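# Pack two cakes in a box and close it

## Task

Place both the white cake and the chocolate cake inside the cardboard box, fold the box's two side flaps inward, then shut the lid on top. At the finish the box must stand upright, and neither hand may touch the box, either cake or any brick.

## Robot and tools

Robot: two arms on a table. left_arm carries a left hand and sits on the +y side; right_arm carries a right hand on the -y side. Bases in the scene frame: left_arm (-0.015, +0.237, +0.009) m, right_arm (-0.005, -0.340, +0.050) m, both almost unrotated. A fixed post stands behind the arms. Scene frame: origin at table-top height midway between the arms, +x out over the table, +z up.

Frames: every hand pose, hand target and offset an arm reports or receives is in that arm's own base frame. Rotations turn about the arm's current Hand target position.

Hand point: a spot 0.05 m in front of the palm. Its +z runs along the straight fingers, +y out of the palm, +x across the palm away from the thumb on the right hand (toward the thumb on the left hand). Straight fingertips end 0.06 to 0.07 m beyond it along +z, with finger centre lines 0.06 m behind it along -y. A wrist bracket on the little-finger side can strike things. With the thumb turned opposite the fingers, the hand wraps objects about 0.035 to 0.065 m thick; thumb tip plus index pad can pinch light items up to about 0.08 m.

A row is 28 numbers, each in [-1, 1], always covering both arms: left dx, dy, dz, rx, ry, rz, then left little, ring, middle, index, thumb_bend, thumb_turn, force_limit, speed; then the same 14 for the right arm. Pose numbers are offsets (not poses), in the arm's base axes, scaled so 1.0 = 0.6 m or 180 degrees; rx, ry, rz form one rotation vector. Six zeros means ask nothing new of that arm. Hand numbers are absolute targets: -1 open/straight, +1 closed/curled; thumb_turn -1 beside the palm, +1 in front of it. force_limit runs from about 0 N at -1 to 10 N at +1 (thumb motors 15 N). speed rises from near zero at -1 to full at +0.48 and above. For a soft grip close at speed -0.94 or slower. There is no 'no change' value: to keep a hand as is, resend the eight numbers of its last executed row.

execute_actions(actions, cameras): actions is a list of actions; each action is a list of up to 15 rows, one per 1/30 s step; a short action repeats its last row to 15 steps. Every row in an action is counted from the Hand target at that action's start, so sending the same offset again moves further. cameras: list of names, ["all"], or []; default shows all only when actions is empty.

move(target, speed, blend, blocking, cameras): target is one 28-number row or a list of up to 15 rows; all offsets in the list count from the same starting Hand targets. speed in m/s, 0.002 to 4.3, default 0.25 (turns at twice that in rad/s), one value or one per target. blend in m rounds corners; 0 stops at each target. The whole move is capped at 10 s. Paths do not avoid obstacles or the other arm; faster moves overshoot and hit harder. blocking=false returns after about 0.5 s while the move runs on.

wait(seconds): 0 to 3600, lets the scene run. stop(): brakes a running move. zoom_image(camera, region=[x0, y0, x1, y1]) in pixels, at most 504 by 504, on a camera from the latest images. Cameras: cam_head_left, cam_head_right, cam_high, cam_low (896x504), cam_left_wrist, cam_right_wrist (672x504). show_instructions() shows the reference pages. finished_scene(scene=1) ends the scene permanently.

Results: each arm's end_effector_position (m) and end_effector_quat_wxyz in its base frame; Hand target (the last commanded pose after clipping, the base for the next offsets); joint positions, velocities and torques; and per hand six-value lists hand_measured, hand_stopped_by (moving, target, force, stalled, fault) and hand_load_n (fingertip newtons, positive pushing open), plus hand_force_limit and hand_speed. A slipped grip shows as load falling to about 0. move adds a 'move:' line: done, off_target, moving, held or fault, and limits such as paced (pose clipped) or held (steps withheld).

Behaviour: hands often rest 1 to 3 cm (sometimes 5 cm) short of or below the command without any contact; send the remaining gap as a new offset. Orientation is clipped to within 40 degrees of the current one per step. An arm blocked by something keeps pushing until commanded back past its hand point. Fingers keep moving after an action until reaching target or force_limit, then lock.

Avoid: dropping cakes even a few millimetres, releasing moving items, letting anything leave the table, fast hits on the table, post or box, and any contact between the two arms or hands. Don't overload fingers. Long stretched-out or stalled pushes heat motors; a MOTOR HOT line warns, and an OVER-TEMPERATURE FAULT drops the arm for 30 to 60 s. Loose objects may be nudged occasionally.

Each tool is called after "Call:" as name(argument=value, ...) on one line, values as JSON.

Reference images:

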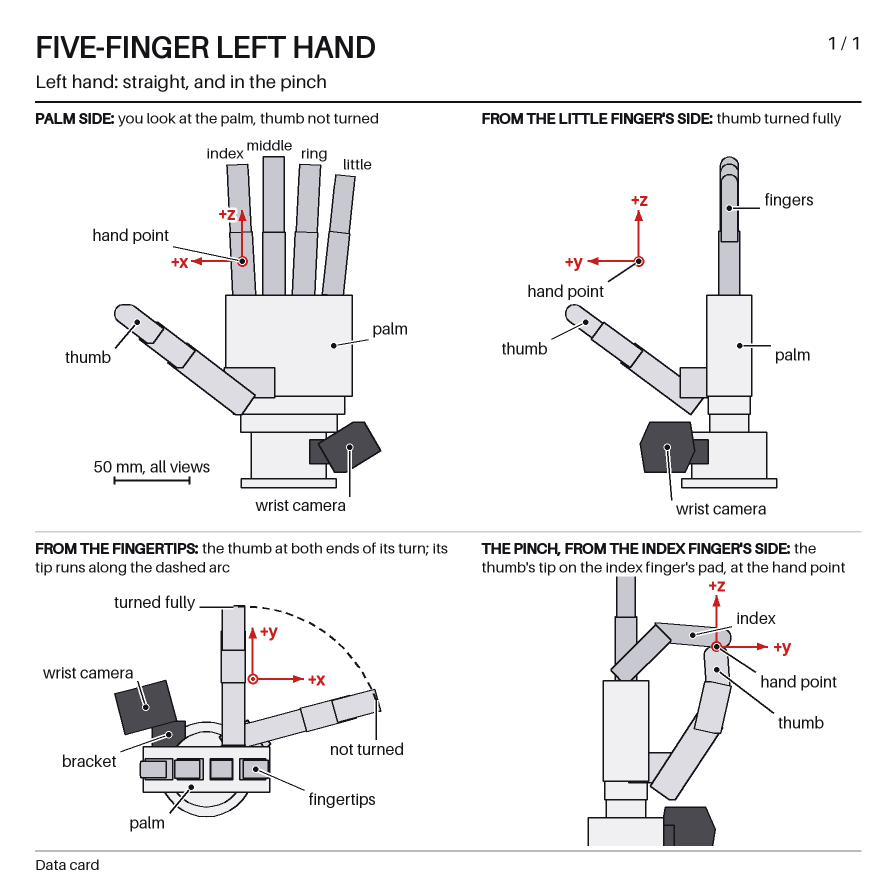

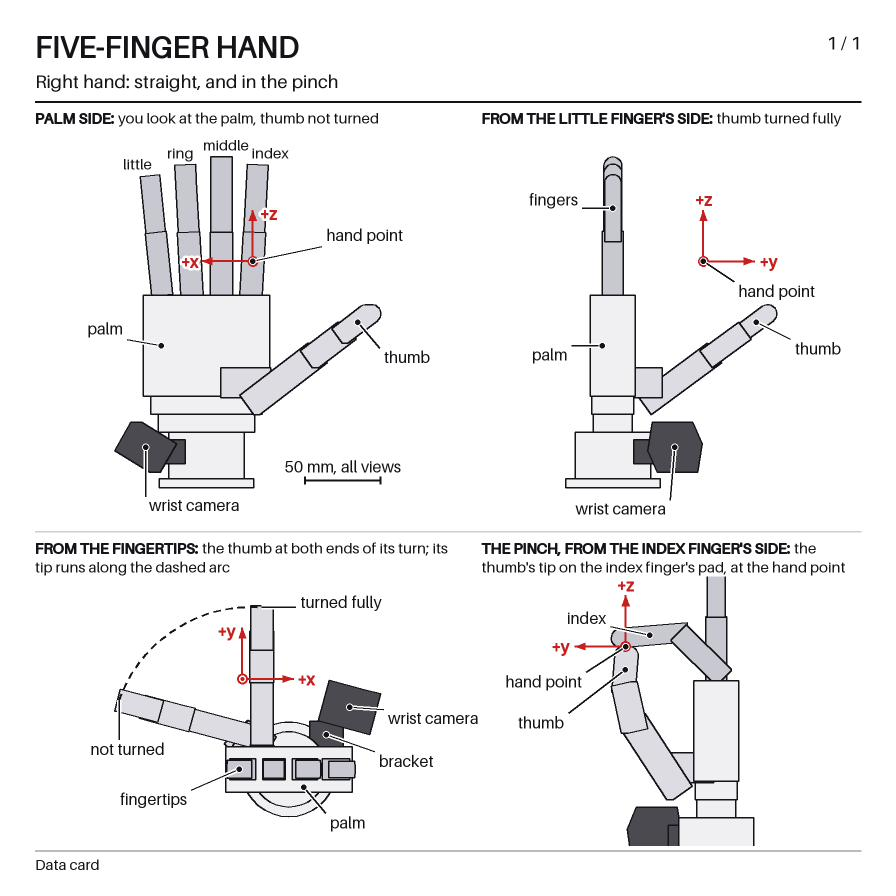

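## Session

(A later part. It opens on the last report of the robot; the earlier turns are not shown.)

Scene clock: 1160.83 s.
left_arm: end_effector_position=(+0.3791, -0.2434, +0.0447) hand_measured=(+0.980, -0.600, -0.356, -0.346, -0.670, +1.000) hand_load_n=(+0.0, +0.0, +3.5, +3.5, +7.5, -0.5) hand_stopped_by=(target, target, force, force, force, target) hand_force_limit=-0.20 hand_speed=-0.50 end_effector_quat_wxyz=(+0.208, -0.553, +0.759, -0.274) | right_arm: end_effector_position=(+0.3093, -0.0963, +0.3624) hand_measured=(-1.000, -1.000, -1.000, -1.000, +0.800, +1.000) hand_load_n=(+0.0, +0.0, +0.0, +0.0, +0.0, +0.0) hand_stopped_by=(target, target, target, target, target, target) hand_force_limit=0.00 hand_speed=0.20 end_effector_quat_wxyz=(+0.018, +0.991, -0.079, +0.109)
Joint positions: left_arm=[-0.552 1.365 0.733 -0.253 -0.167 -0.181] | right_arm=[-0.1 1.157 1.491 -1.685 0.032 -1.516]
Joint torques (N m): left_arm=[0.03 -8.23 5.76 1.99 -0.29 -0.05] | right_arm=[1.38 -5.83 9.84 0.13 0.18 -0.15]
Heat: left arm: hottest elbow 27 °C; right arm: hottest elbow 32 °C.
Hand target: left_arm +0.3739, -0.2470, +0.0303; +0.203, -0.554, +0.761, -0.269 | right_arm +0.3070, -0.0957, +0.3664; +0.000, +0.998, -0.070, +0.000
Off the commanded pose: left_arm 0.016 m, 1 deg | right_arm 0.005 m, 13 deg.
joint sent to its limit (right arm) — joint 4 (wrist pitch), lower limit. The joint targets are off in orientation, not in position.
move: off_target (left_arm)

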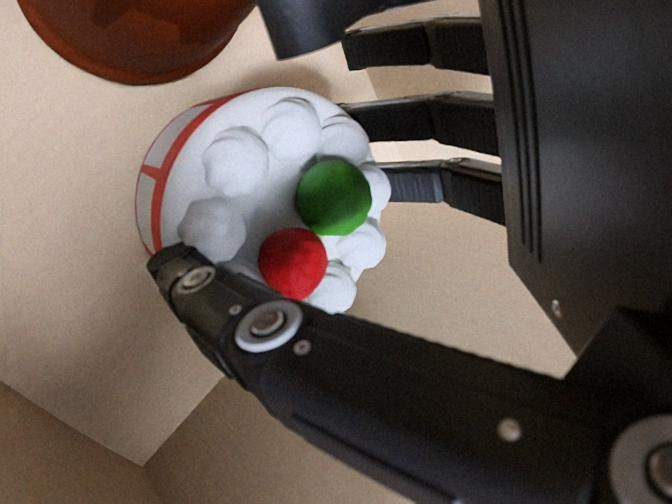

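Call:
move(target=[[0.003,0.003,0.015,0,0,0,0.98,-0.6,-0.2,-0.2,-0.4,1,-0.2,-0.5, 0,0,0,0,0,0,-1,-1,-1,-1,0.8,1,0,0.2],[0.003,0.003,0.015,0,0,0,0.98,-0.6,-0.6,-0.6,-1,1,-0.2,-0.88, 0,0,0,0,0,0,-1,-1,-1,-1,0.8,1,0,0.2]], cameras=["cam_left_wrist","cam_head_left","cam_head_right"], speed=0.03)

Scene clock: 1169.90 s.
left_arm: end_effector_position=(+0.3790, -0.2435, +0.0447) hand_measured=(+0.980, -0.600, -0.600, -0.600, -1.000, +1.000) hand_load_n=(+0.0, +0.0, +0.0, +0.0, +0.0, +0.0) hand_stopped_by=(target, target, target, target, target, target) hand_force_limit=-0.20 hand_speed=-0.88 end_effector_quat_wxyz=(+0.208, -0.553, +0.759, -0.274) | right_arm: end_effector_position=(+0.3093, -0.0963, +0.3624) hand_measured=(-1.000, -1.000, -1.000, -1.000, +0.800, +1.000) hand_load_n=(+0.0, +0.0, +0.0, +0.0, +0.0, +0.0) hand_stopped_by=(target, target, target, target, target, target) hand_force_limit=0.00 hand_speed=0.20 end_effector_quat_wxyz=(+0.018, +0.991, -0.079, +0.109)
Joint positions: left_arm=[-0.552 1.365 0.733 -0.253 -0.167 -0.181] | right_arm=[-0.1 1.157 1.491 -1.685 0.032 -1.516]
Joint torques (N m): left_arm=[-0.5 -9.7 6.65 1.26 -0.11 -0.04] | right_arm=[1.61 -6.01 9.85 0.16 0.2 -0.15]
Heat: left arm: hottest elbow 27 °C; right arm: hottest elbow 32 °C.
Hand target: left_arm +0.3758, -0.2452, +0.0393; +0.203, -0.554, +0.761, -0.269 | right_arm +0.3070, -0.0957, +0.3664; +0.000, +0.998, -0.070, +0.000
Off the commanded pose: left_arm 0.006 m, 1 deg | right_arm 0.005 m, 13 deg.
joint sent to its limit (right arm) — joint 4 (wrist pitch), lower limit. The joint targets are off in orientation, not in position.
move: done
Images, in order (width x height): cam_head_left 896x504, cam_head_right 896x504, cam_left_wrist 672x504.

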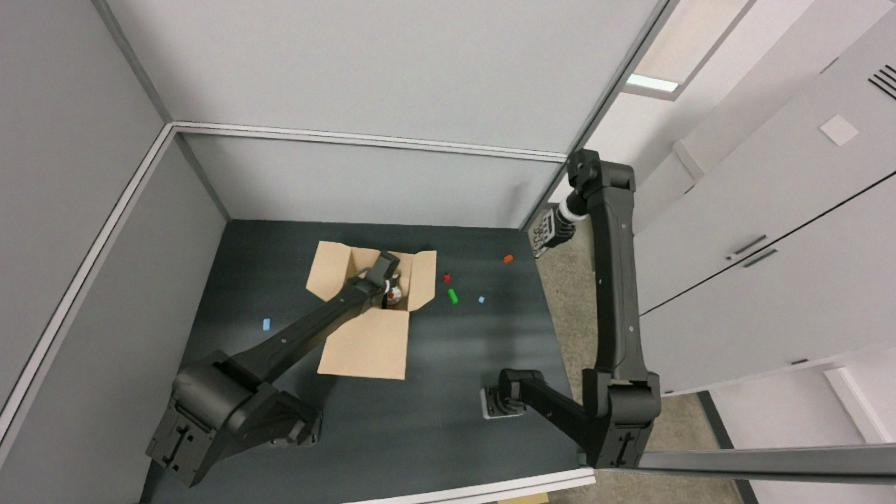

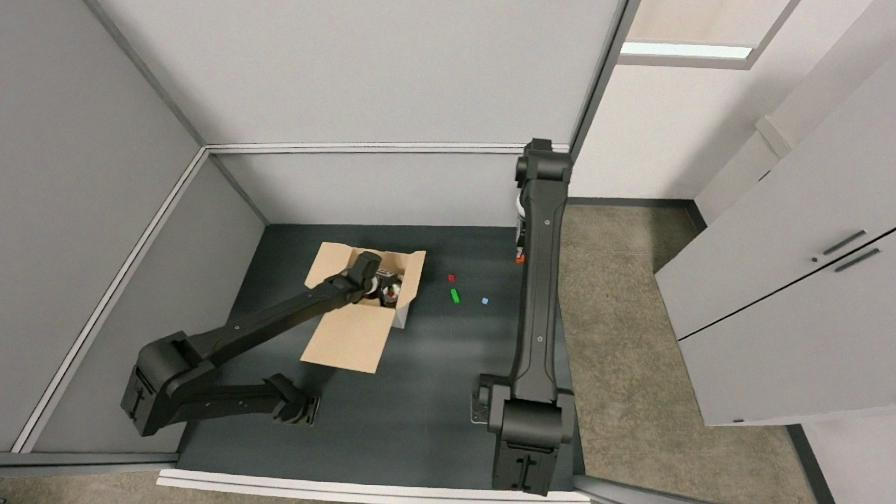

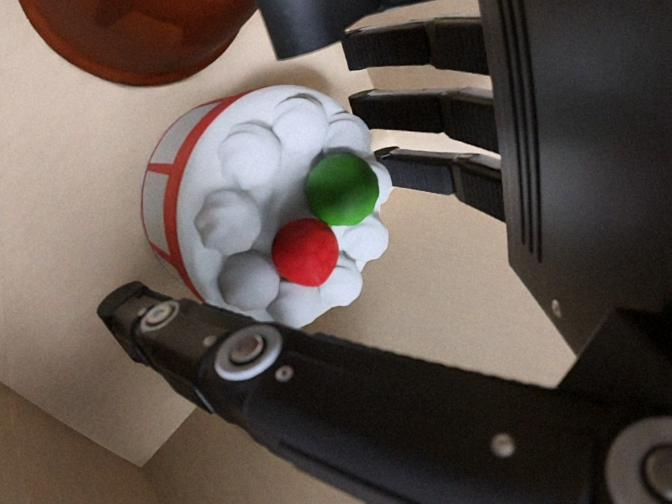

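Call:
move(target=[[0.0,0.0,0.1,0,0,0,0.98,-0.6,-0.6,-0.6,-1,1,-0.2,-0.88, 0,0,0,0,0,0,-1,-1,-1,-1,0.8,1,0,0.2],[0.0,0.0,0.48,0,0,0,0.98,-0.6,-0.6,-0.6,-1,1,-0.2,-0.88, 0,0,0,0,0,0,-1,-1,-1,-1,0.8,1,0,0.2]], cameras=["all"], speed=[0.05,0.12], blend=0.01)

Call:
zoom_image(camera="cam_high", region=[440, 150, 640, 400])

Call:
zoom_image(camera="cam_head_right", region=[290, 200, 450, 330])

Scene clock: 1180.23 s.
left_arm: end_effector_position=(+0.3711, -0.2389, +0.3124) hand_measured=(+0.980, -0.600, -0.600, -0.600, -1.000, +1.000) hand_load_n=(+0.5, +0.0, +0.0, +0.5, +0.0, +0.0) hand_stopped_by=(target, target, target, target, target, target) hand_force_limit=-0.20 hand_speed=-0.88 end_effector_quat_wxyz=(+0.201, -0.555, +0.764, -0.259) | right_arm: end_effector_position=(+0.3093, -0.0963, +0.3624) hand_measured=(-1.000, -1.000, -1.000, -1.000, +0.800, +1.000) hand_load_n=(+0.0, +0.0, +0.0, +0.0, +0.0, +0.0) hand_stopped_by=(target, target, target, target, target, target) hand_force_limit=0.00 hand_speed=0.20 end_effector_quat_wxyz=(+0.018, +0.991, -0.079, +0.109)
Joint positions: left_arm=[-0.552 1.181 1.326 -1.064 -0.165 -0.181] | right_arm=[-0.1 1.157 1.491 -1.685 0.032 -1.516]
Joint torques (N m): left_arm=[-0.5 -8.23 11.06 0.85 -0.16 -0.02] | right_arm=[1.14 -5.95 9.78 0.18 0.19 -0.18]
Heat: left arm: hottest elbow 27 °C; right arm: hottest elbow 32 °C.
Hand target: left_arm +0.3758, -0.2452, +0.3273; +0.203, -0.554, +0.761, -0.269 | right_arm +0.3070, -0.0957, +0.3664; +0.000, +0.998, -0.070, +0.000
Off the commanded pose: left_arm 0.017 m, 1 deg | right_arm 0.005 m, 13 deg.
joint sent to its limit (right arm) — joint 4 (wrist pitch), lower limit. The joint targets are off in orientation, not in position.
move: off_target (left_arm)

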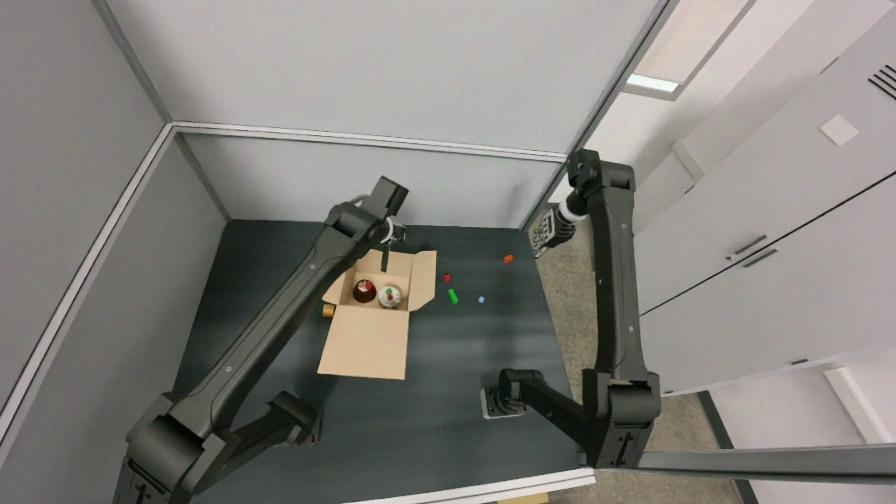

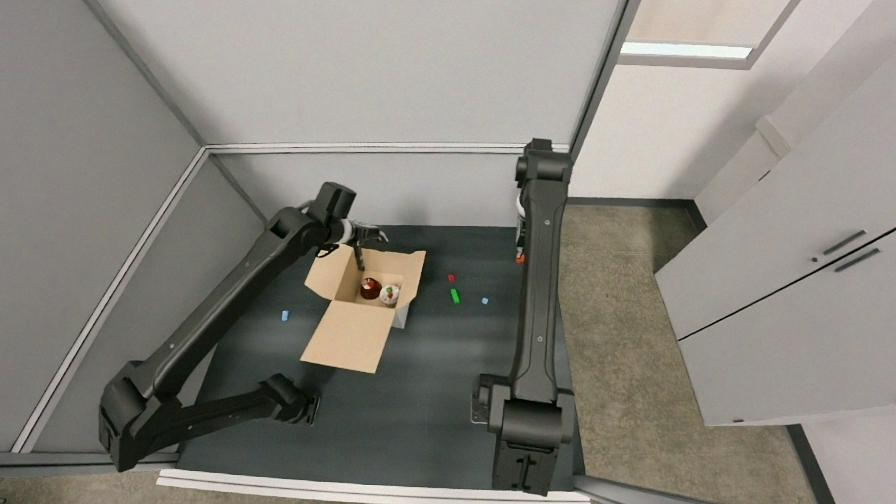

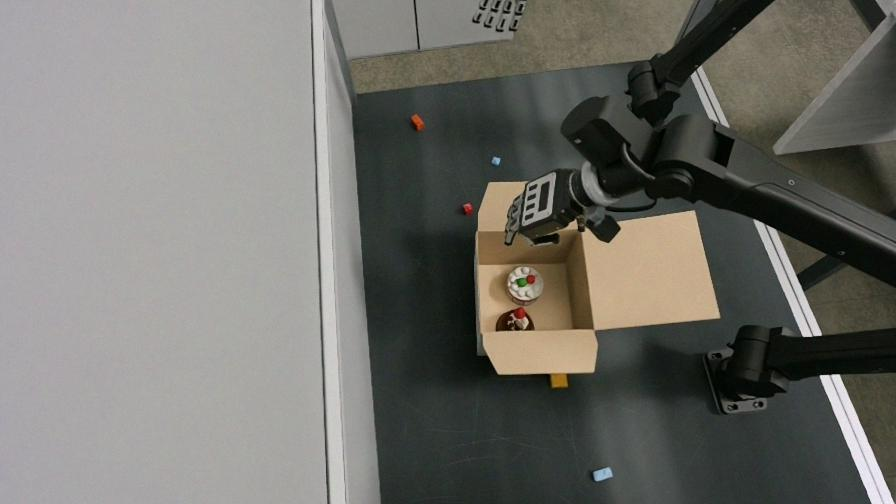

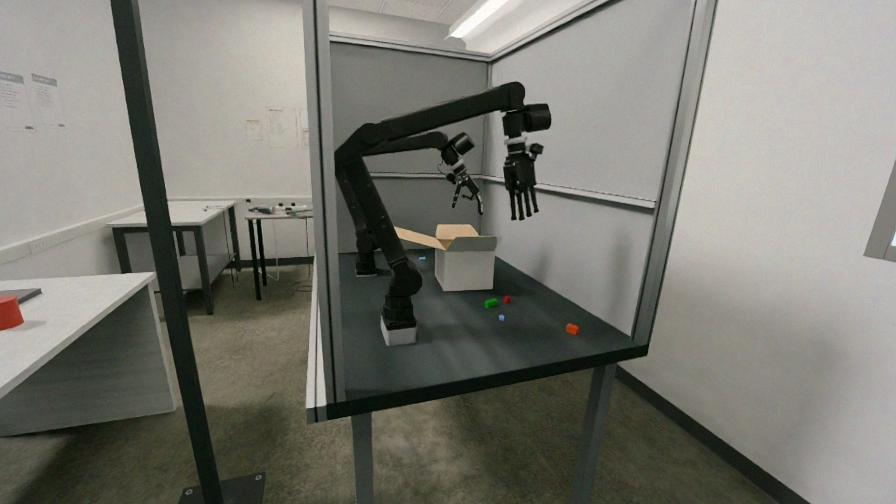

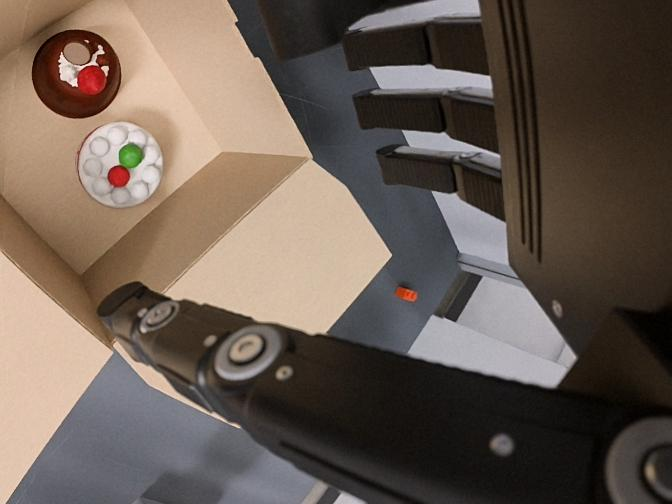

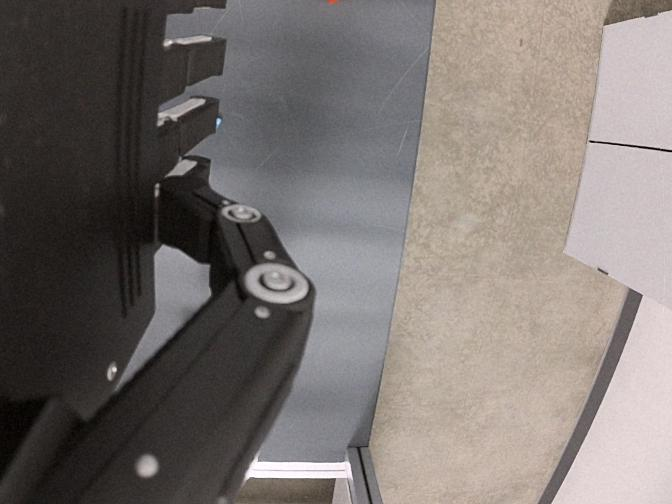

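Scaled by 2.016.

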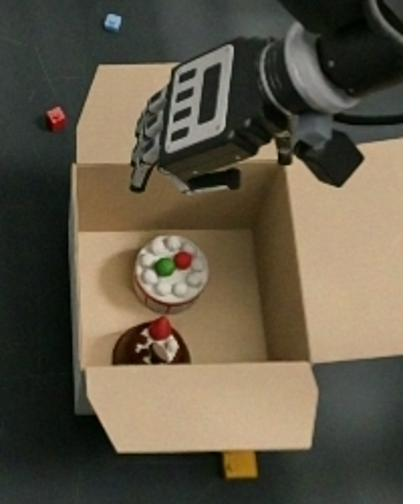

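Scaled by 3.150.

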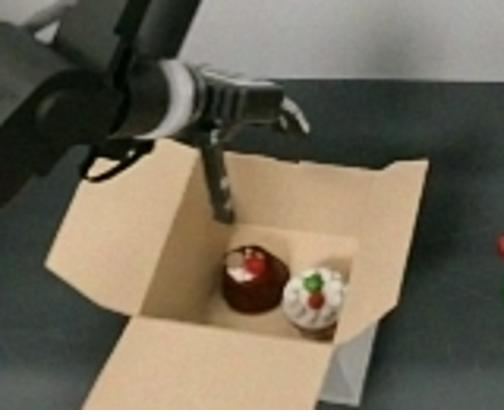

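Call:
move(target=[0.104,0.437,-0.06,-0.1398,0.2067,0.5415,-1,-1,-1,-1,-1,-1,0,0, 0,0,0,0,0,0,-1,-1,-1,-1,0.8,1,0,0.2], cameras=["all"], speed=0.2)

Scene clock: 1321.90 s.
left_arm: end_effector_position=(+0.4277, +0.0120, +0.2810) hand_measured=(-1.000, -1.000, -1.000, -1.000, -1.000, -1.000) hand_load_n=(+0.0, +0.0, +0.0, +0.0, +0.0, +0.0) hand_stopped_by=(target, target, target, target, target, target) hand_force_limit=0.00 hand_speed=0.00 end_effector_quat_wxyz=(+0.001, +0.998, -0.062, -0.008) | right_arm: end_effector_position=(+0.3093, -0.0963, +0.3624) hand_measured=(-1.000, -1.000, -1.000, -1.000, +0.800, +1.000) hand_load_n=(+0.0, +0.0, +0.0, +0.0, +0.0, +0.0) hand_stopped_by=(target, target, target, target, target, target) hand_force_limit=0.00 hand_speed=0.20 end_effector_quat_wxyz=(+0.018, +0.991, -0.079, +0.109)
Joint positions: left_arm=[0.185 1.429 1.519 -1.677 -0.001 -1.261] | right_arm=[-0.1 1.157 1.491 -1.685 0.032 -1.516]
Joint torques (N m): left_arm=[0.91 -11.28 10.07 -0.17 0.04 -0.06] | right_arm=[1.2 -6.07 9.85 0.24 0.2 -0.16]
Heat: left arm: hottest elbow 33 °C; right arm: hottest elbow 32 °C.
Hand target: left_arm +0.4381, +0.0170, +0.2913; +0.001, +0.999, -0.052, +0.000 | right_arm +0.3070, -0.0957, +0.3664; +0.000, +0.998, -0.070, +0.000
Off the commanded pose: left_arm 0.015 m, 2 deg | right_arm 0.005 m, 13 deg.
joint sent to its limit (right arm) — joint 4 (wrist pitch), lower limit. The joint targets are off in orientation, not in position.
move: off_target (left_arm)

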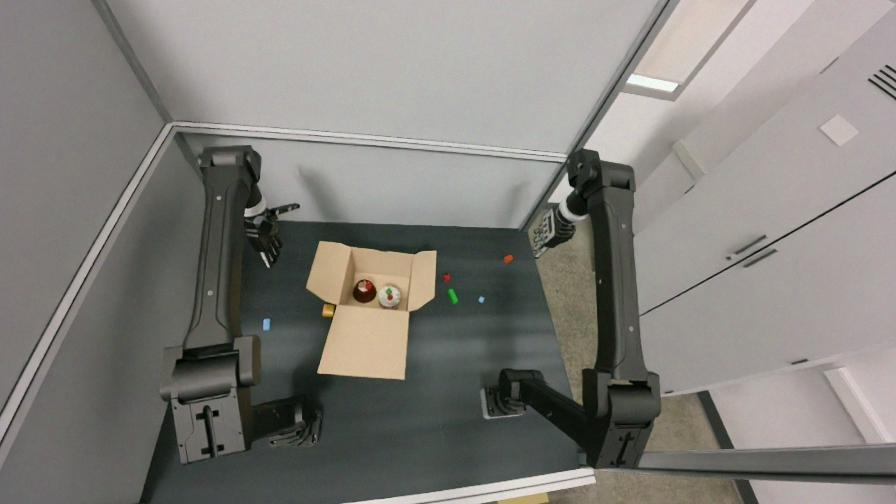

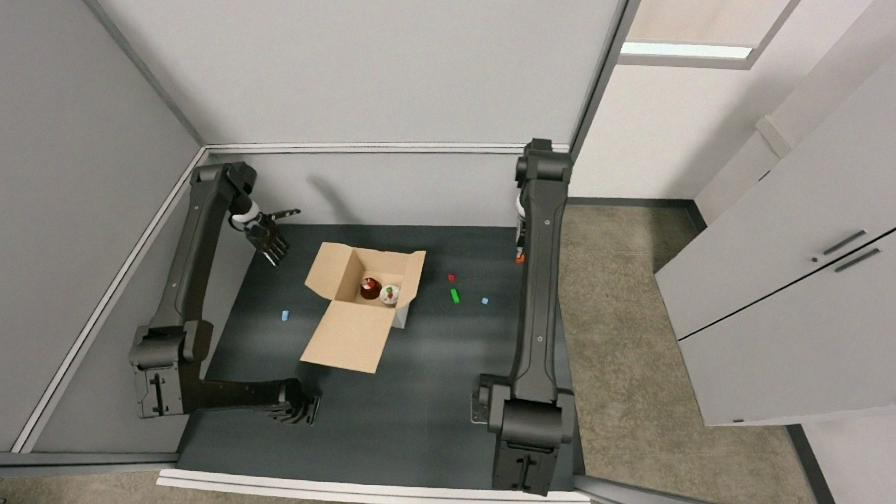

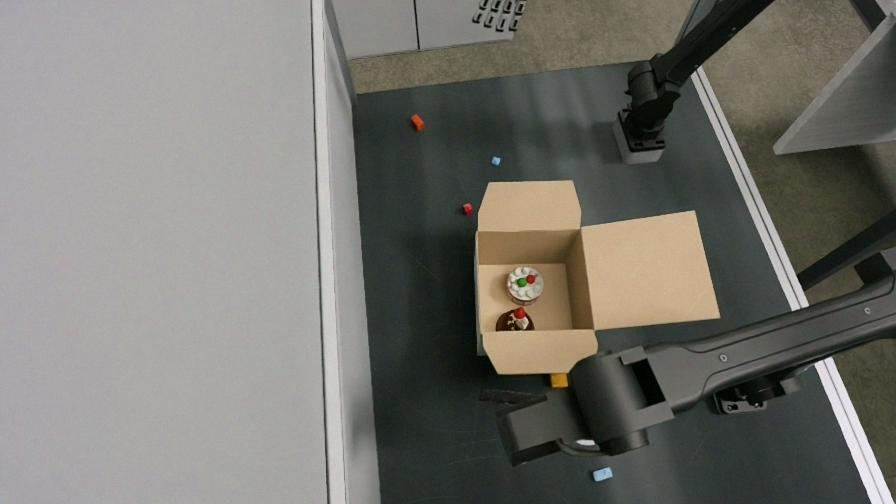

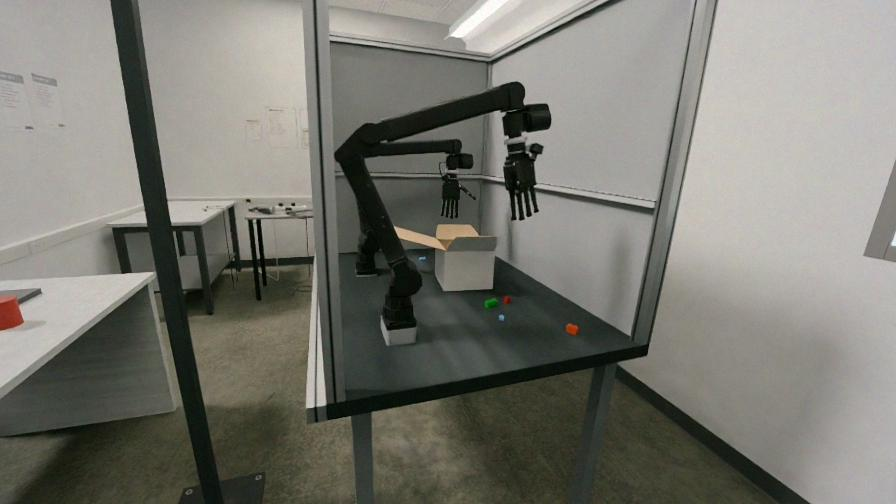

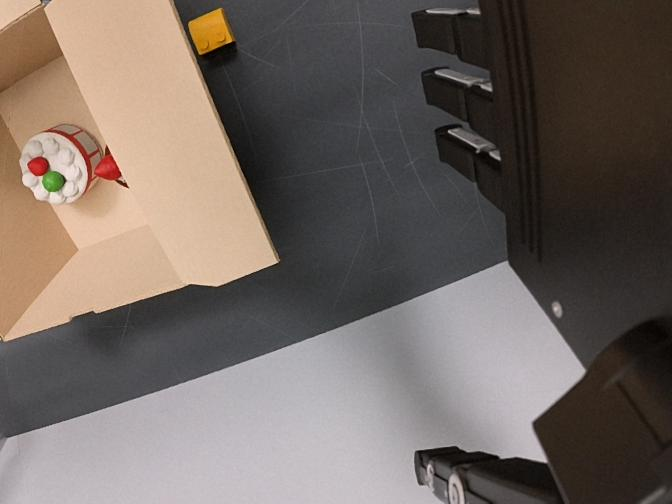

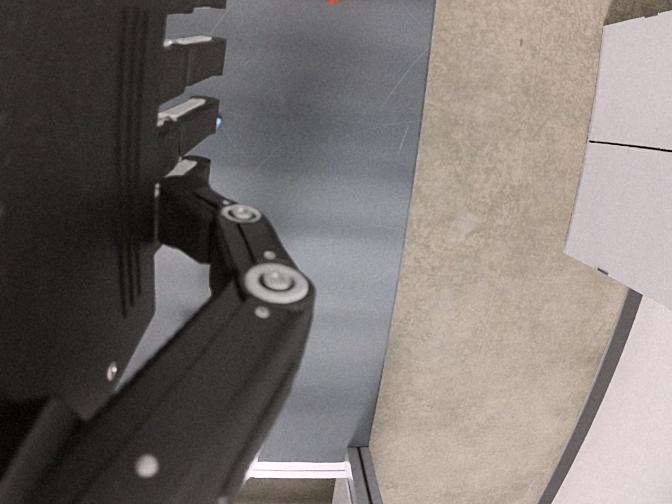

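Call:
move(target=[[0,0,0,0,0,0,0.2,0.2,0.2,0.2,-1,-1,0,0, 0,0,0,0,0,0,-1,-1,-1,-1,0.8,1,0,0.2],[0.008,0.005,-0.272,0,0,0,0.2,0.2,0.2,0.2,-1,-1,0,0, 0,0,0,0,0,0,-1,-1,-1,-1,0.8,1,0,0.2]], cameras=["all"], speed=0.12)

Call:
zoom_image(camera="cam_head_right", region=[240, 220, 400, 340])

Call:
zoom_image(camera="cam_head_left", region=[240, 220, 400, 340])

Scene clock: 1332.47 s.
left_arm: end_effector_position=(+0.4416, +0.0148, +0.1351) hand_measured=(+0.200, +0.200, +0.200, +0.200, -1.000, -1.000) hand_load_n=(+0.0, +0.0, +0.0, +0.0, +0.0, +0.0) hand_stopped_by=(target, target, target, target, target, target) hand_force_limit=0.00 hand_speed=0.00 end_effector_quat_wxyz=(-0.001, +0.998, -0.061, +0.003) | right_arm: end_effector_position=(+0.3093, -0.0963, +0.3624) hand_measured=(-1.000, -1.000, -1.000, -1.000, +0.800, +1.000) hand_load_n=(+0.0, +0.0, +0.0, +0.0, +0.0, +0.0) hand_stopped_by=(target, target, target, target, target, target) hand_force_limit=0.00 hand_speed=0.20 end_effector_quat_wxyz=(+0.018, +0.991, -0.079, +0.109)
Joint positions: left_arm=[0.186 1.488 1.195 -1.272 -0.001 -1.263] | right_arm=[-0.1 1.157 1.491 -1.685 0.032 -1.516]
Joint torques (N m): left_arm=[0.85 -11.69 6.43 0.75 0.12 -0.02] | right_arm=[1.49 -6.01 9.88 0.12 0.18 -0.18]
Heat: left arm: hottest elbow 32 °C; right arm: hottest elbow 32 °C.
Hand target: left_arm +0.4430, +0.0201, +0.1282; +0.001, +0.999, -0.051, +0.000 | right_arm +0.3070, -0.0957, +0.3664; +0.000, +0.998, -0.070, +0.000
Off the commanded pose: left_arm 0.009 m, 1 deg | right_arm 0.005 m, 13 deg.
joint sent to its limit (right arm) — joint 4 (wrist pitch), lower limit. The joint targets are off in orientation, not in position.
move: done

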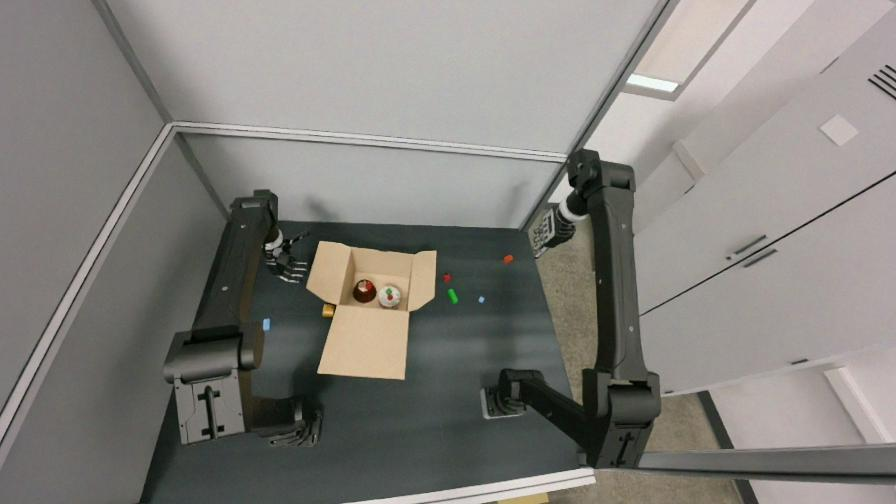

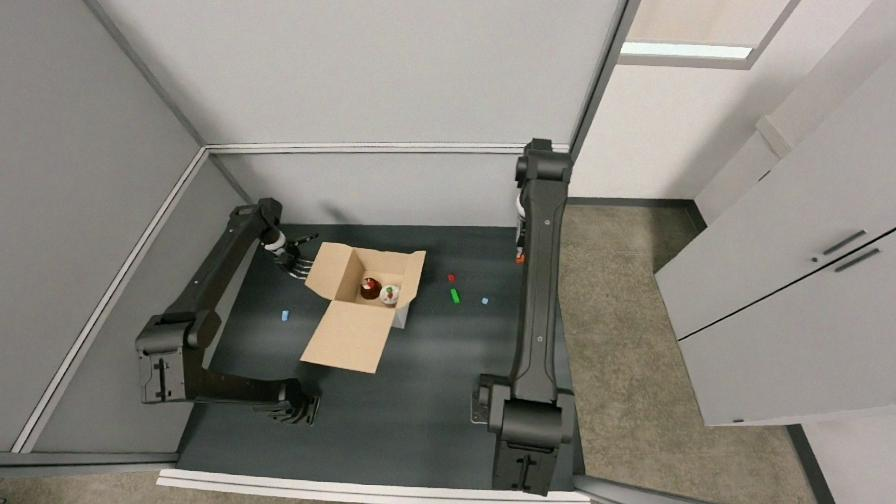

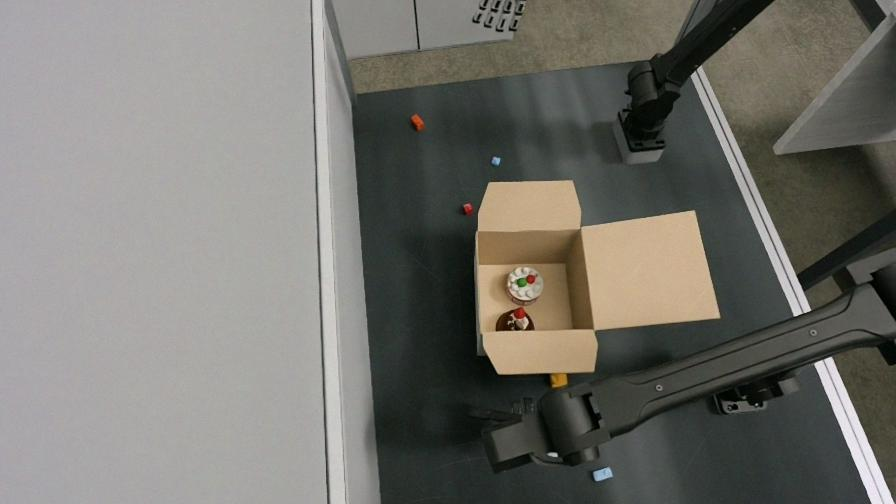

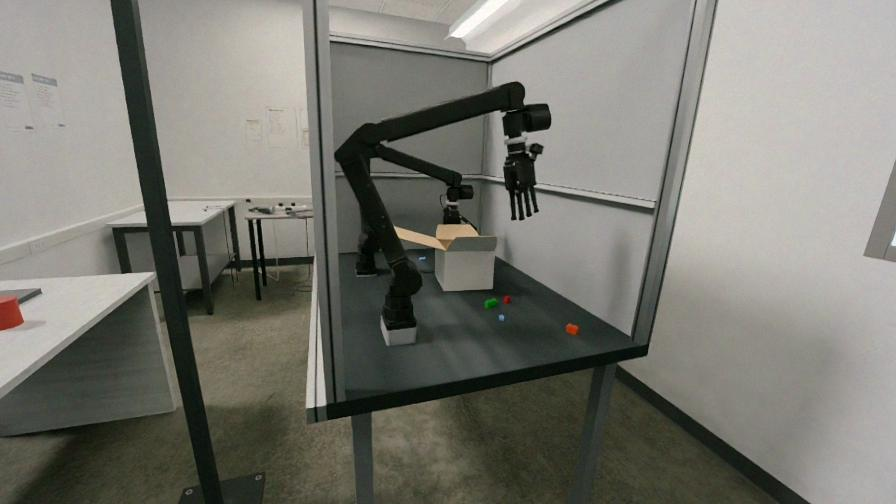

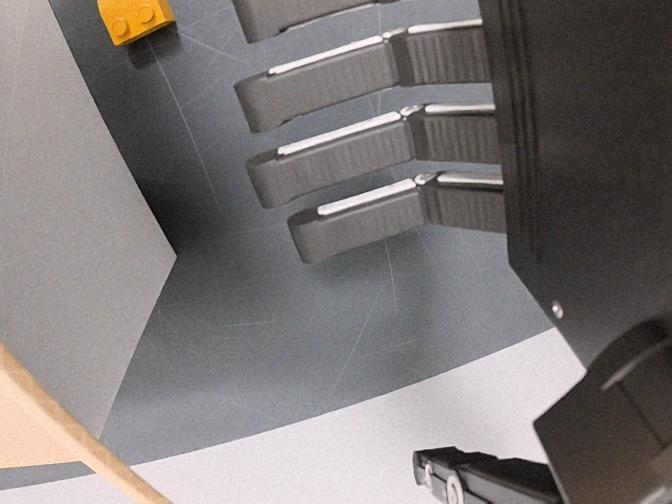

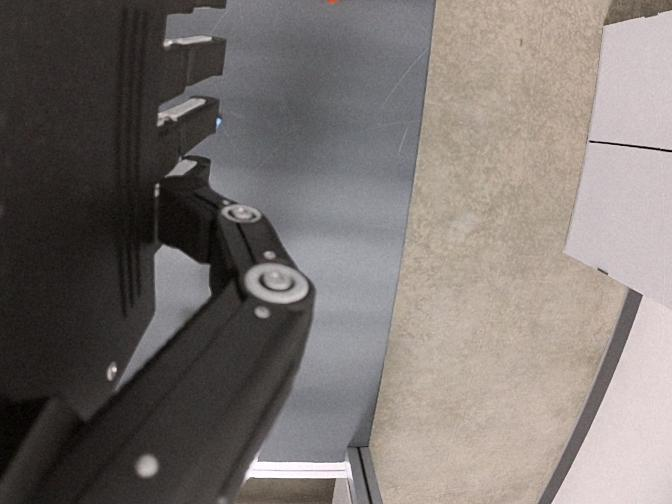

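Scaled by 3.150.

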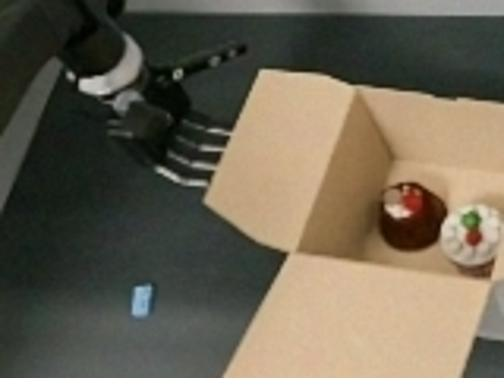

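Scaled by 3.150.

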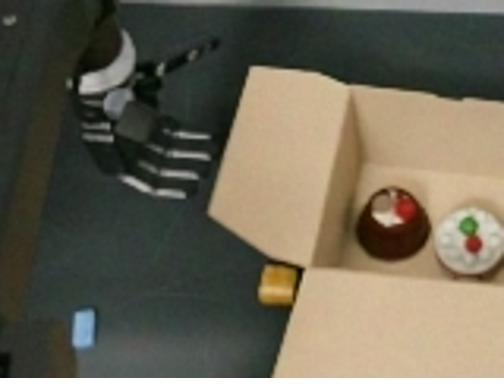

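Call:
move(target=[[0,0,-0.025,0,0,0,0.2,0.2,0.2,0.2,-1,-1,0,0, 0,0,0,0,0,0,-1,-1,-1,-1,0.8,1,0,0.2],[-0.01,-0.1,-0.025,0,0,0,0.2,0.2,0.2,0.2,-1,-1,0,0, 0,0,0,0,0,0,-1,-1,-1,-1,0.8,1,0,0.2]], cameras=["all"], speed=0.08)

Call:
zoom_image(camera="cam_head_right", region=[240, 220, 400, 340])

Call:
zoom_image(camera="cam_head_left", region=[240, 220, 400, 340])

Scene clock: 1340.97 s.
left_arm: end_effector_position=(+0.4365, -0.0364, +0.1120) hand_measured=(+0.200, +0.200, +0.200, +0.200, -1.000, -1.000) hand_load_n=(+0.0, +0.0, +0.0, +0.0, +0.0, +0.0) hand_stopped_by=(target, target, target, target, target, target) hand_force_limit=0.00 hand_speed=0.00 end_effector_quat_wxyz=(+0.001, +0.999, -0.054, -0.007) | right_arm: end_effector_position=(+0.3093, -0.0963, +0.3624) hand_measured=(-1.000, -1.000, -1.000, -1.000, +0.800, +1.000) hand_load_n=(+0.0, +0.0, +0.0, +0.0, +0.0, +0.0) hand_stopped_by=(target, target, target, target, target, target) hand_force_limit=0.00 hand_speed=0.20 end_effector_quat_wxyz=(+0.018, +0.991, -0.079, +0.109)
Joint positions: left_arm=[0.066 1.49 1.134 -1.229 0.001 -1.396] | right_arm=[-0.1 1.157 1.491 -1.685 0.032 -1.516]
Joint torques (N m): left_arm=[-0.79 -13.86 6.05 0.76 0.05 -0.11] | right_arm=[1.14 -6.12 9.81 0.17 0.19 -0.16]
Heat: left arm: hottest elbow 31 °C; right arm: hottest elbow 32 °C.
Hand target: left_arm +0.4370, -0.0399, +0.1131; +0.001, +0.999, -0.051, +0.000 | right_arm +0.3070, -0.0957, +0.3664; +0.000, +0.998, -0.070, +0.000
Off the commanded pose: left_arm 0.004 m, 1 deg | right_arm 0.005 m, 13 deg.
joint sent to its limit (right arm) — joint 4 (wrist pitch), lower limit. The joint targets are off in orientation, not in position.
move: done

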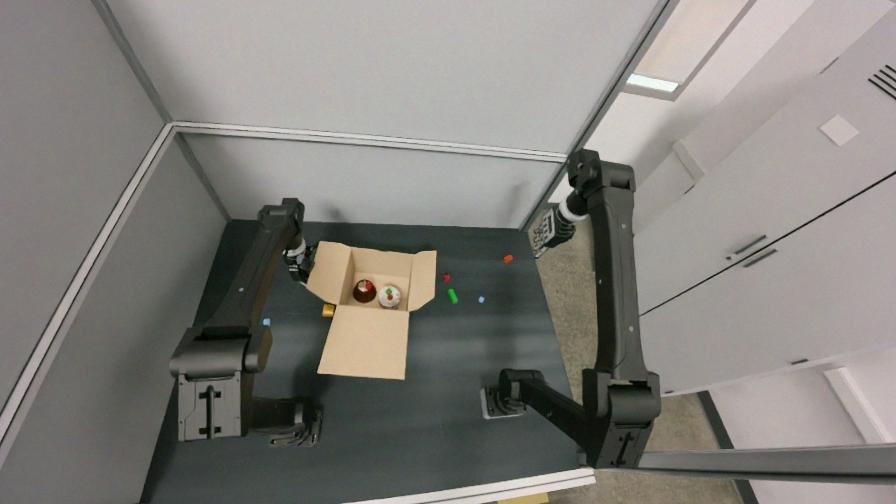

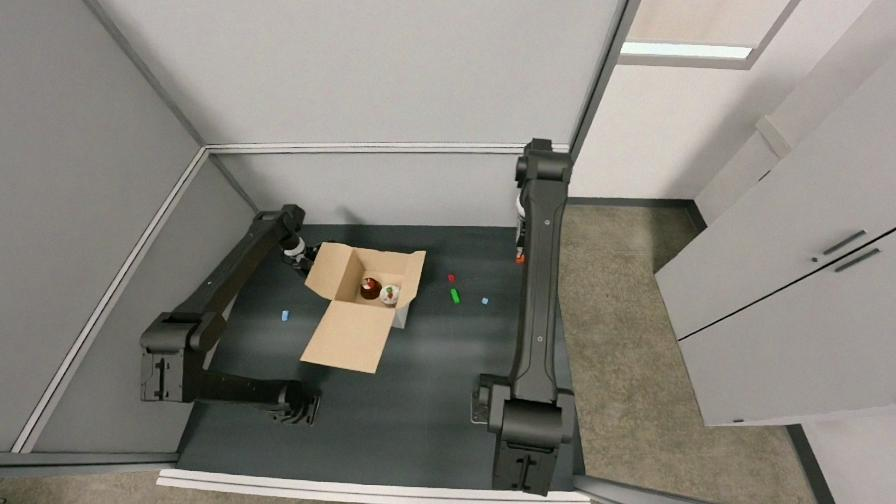

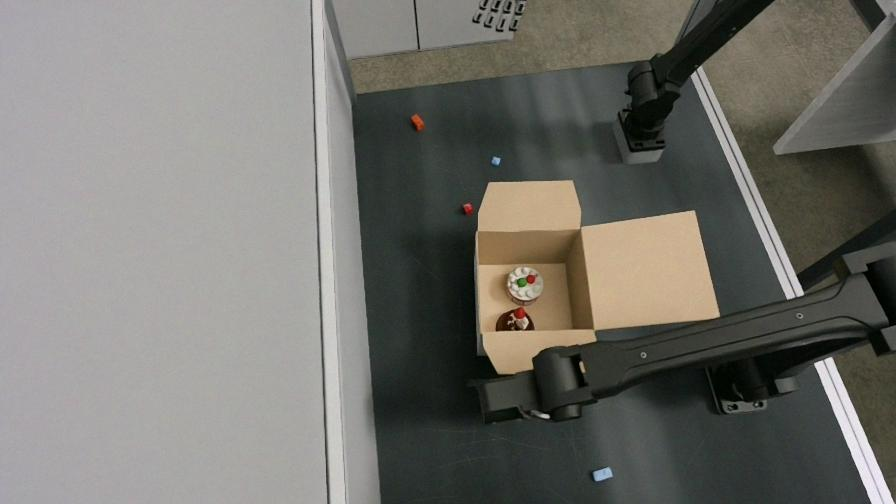

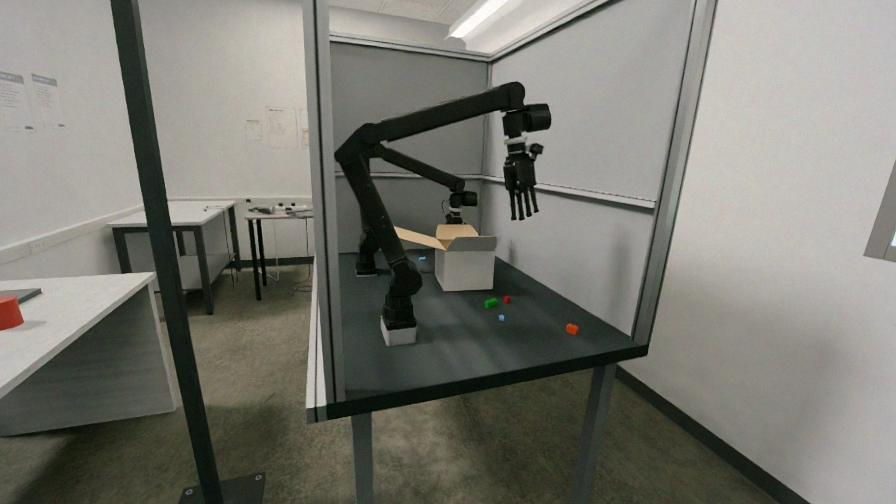

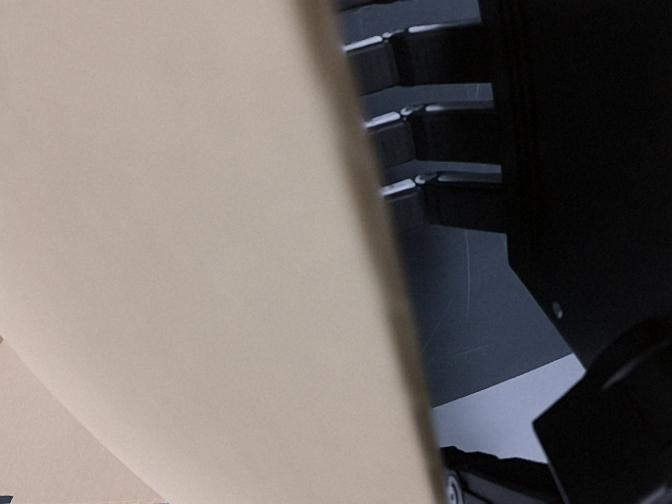

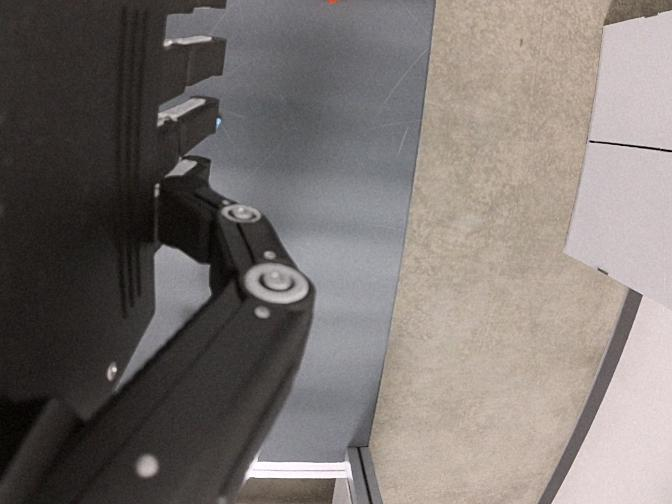

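Scaled by 3.150.

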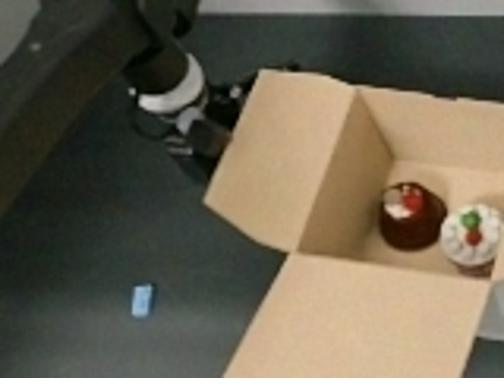

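Scaled by 3.150.

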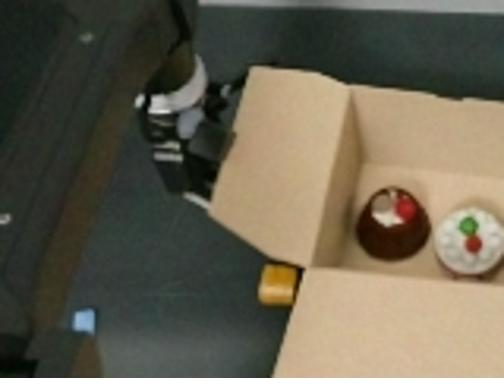

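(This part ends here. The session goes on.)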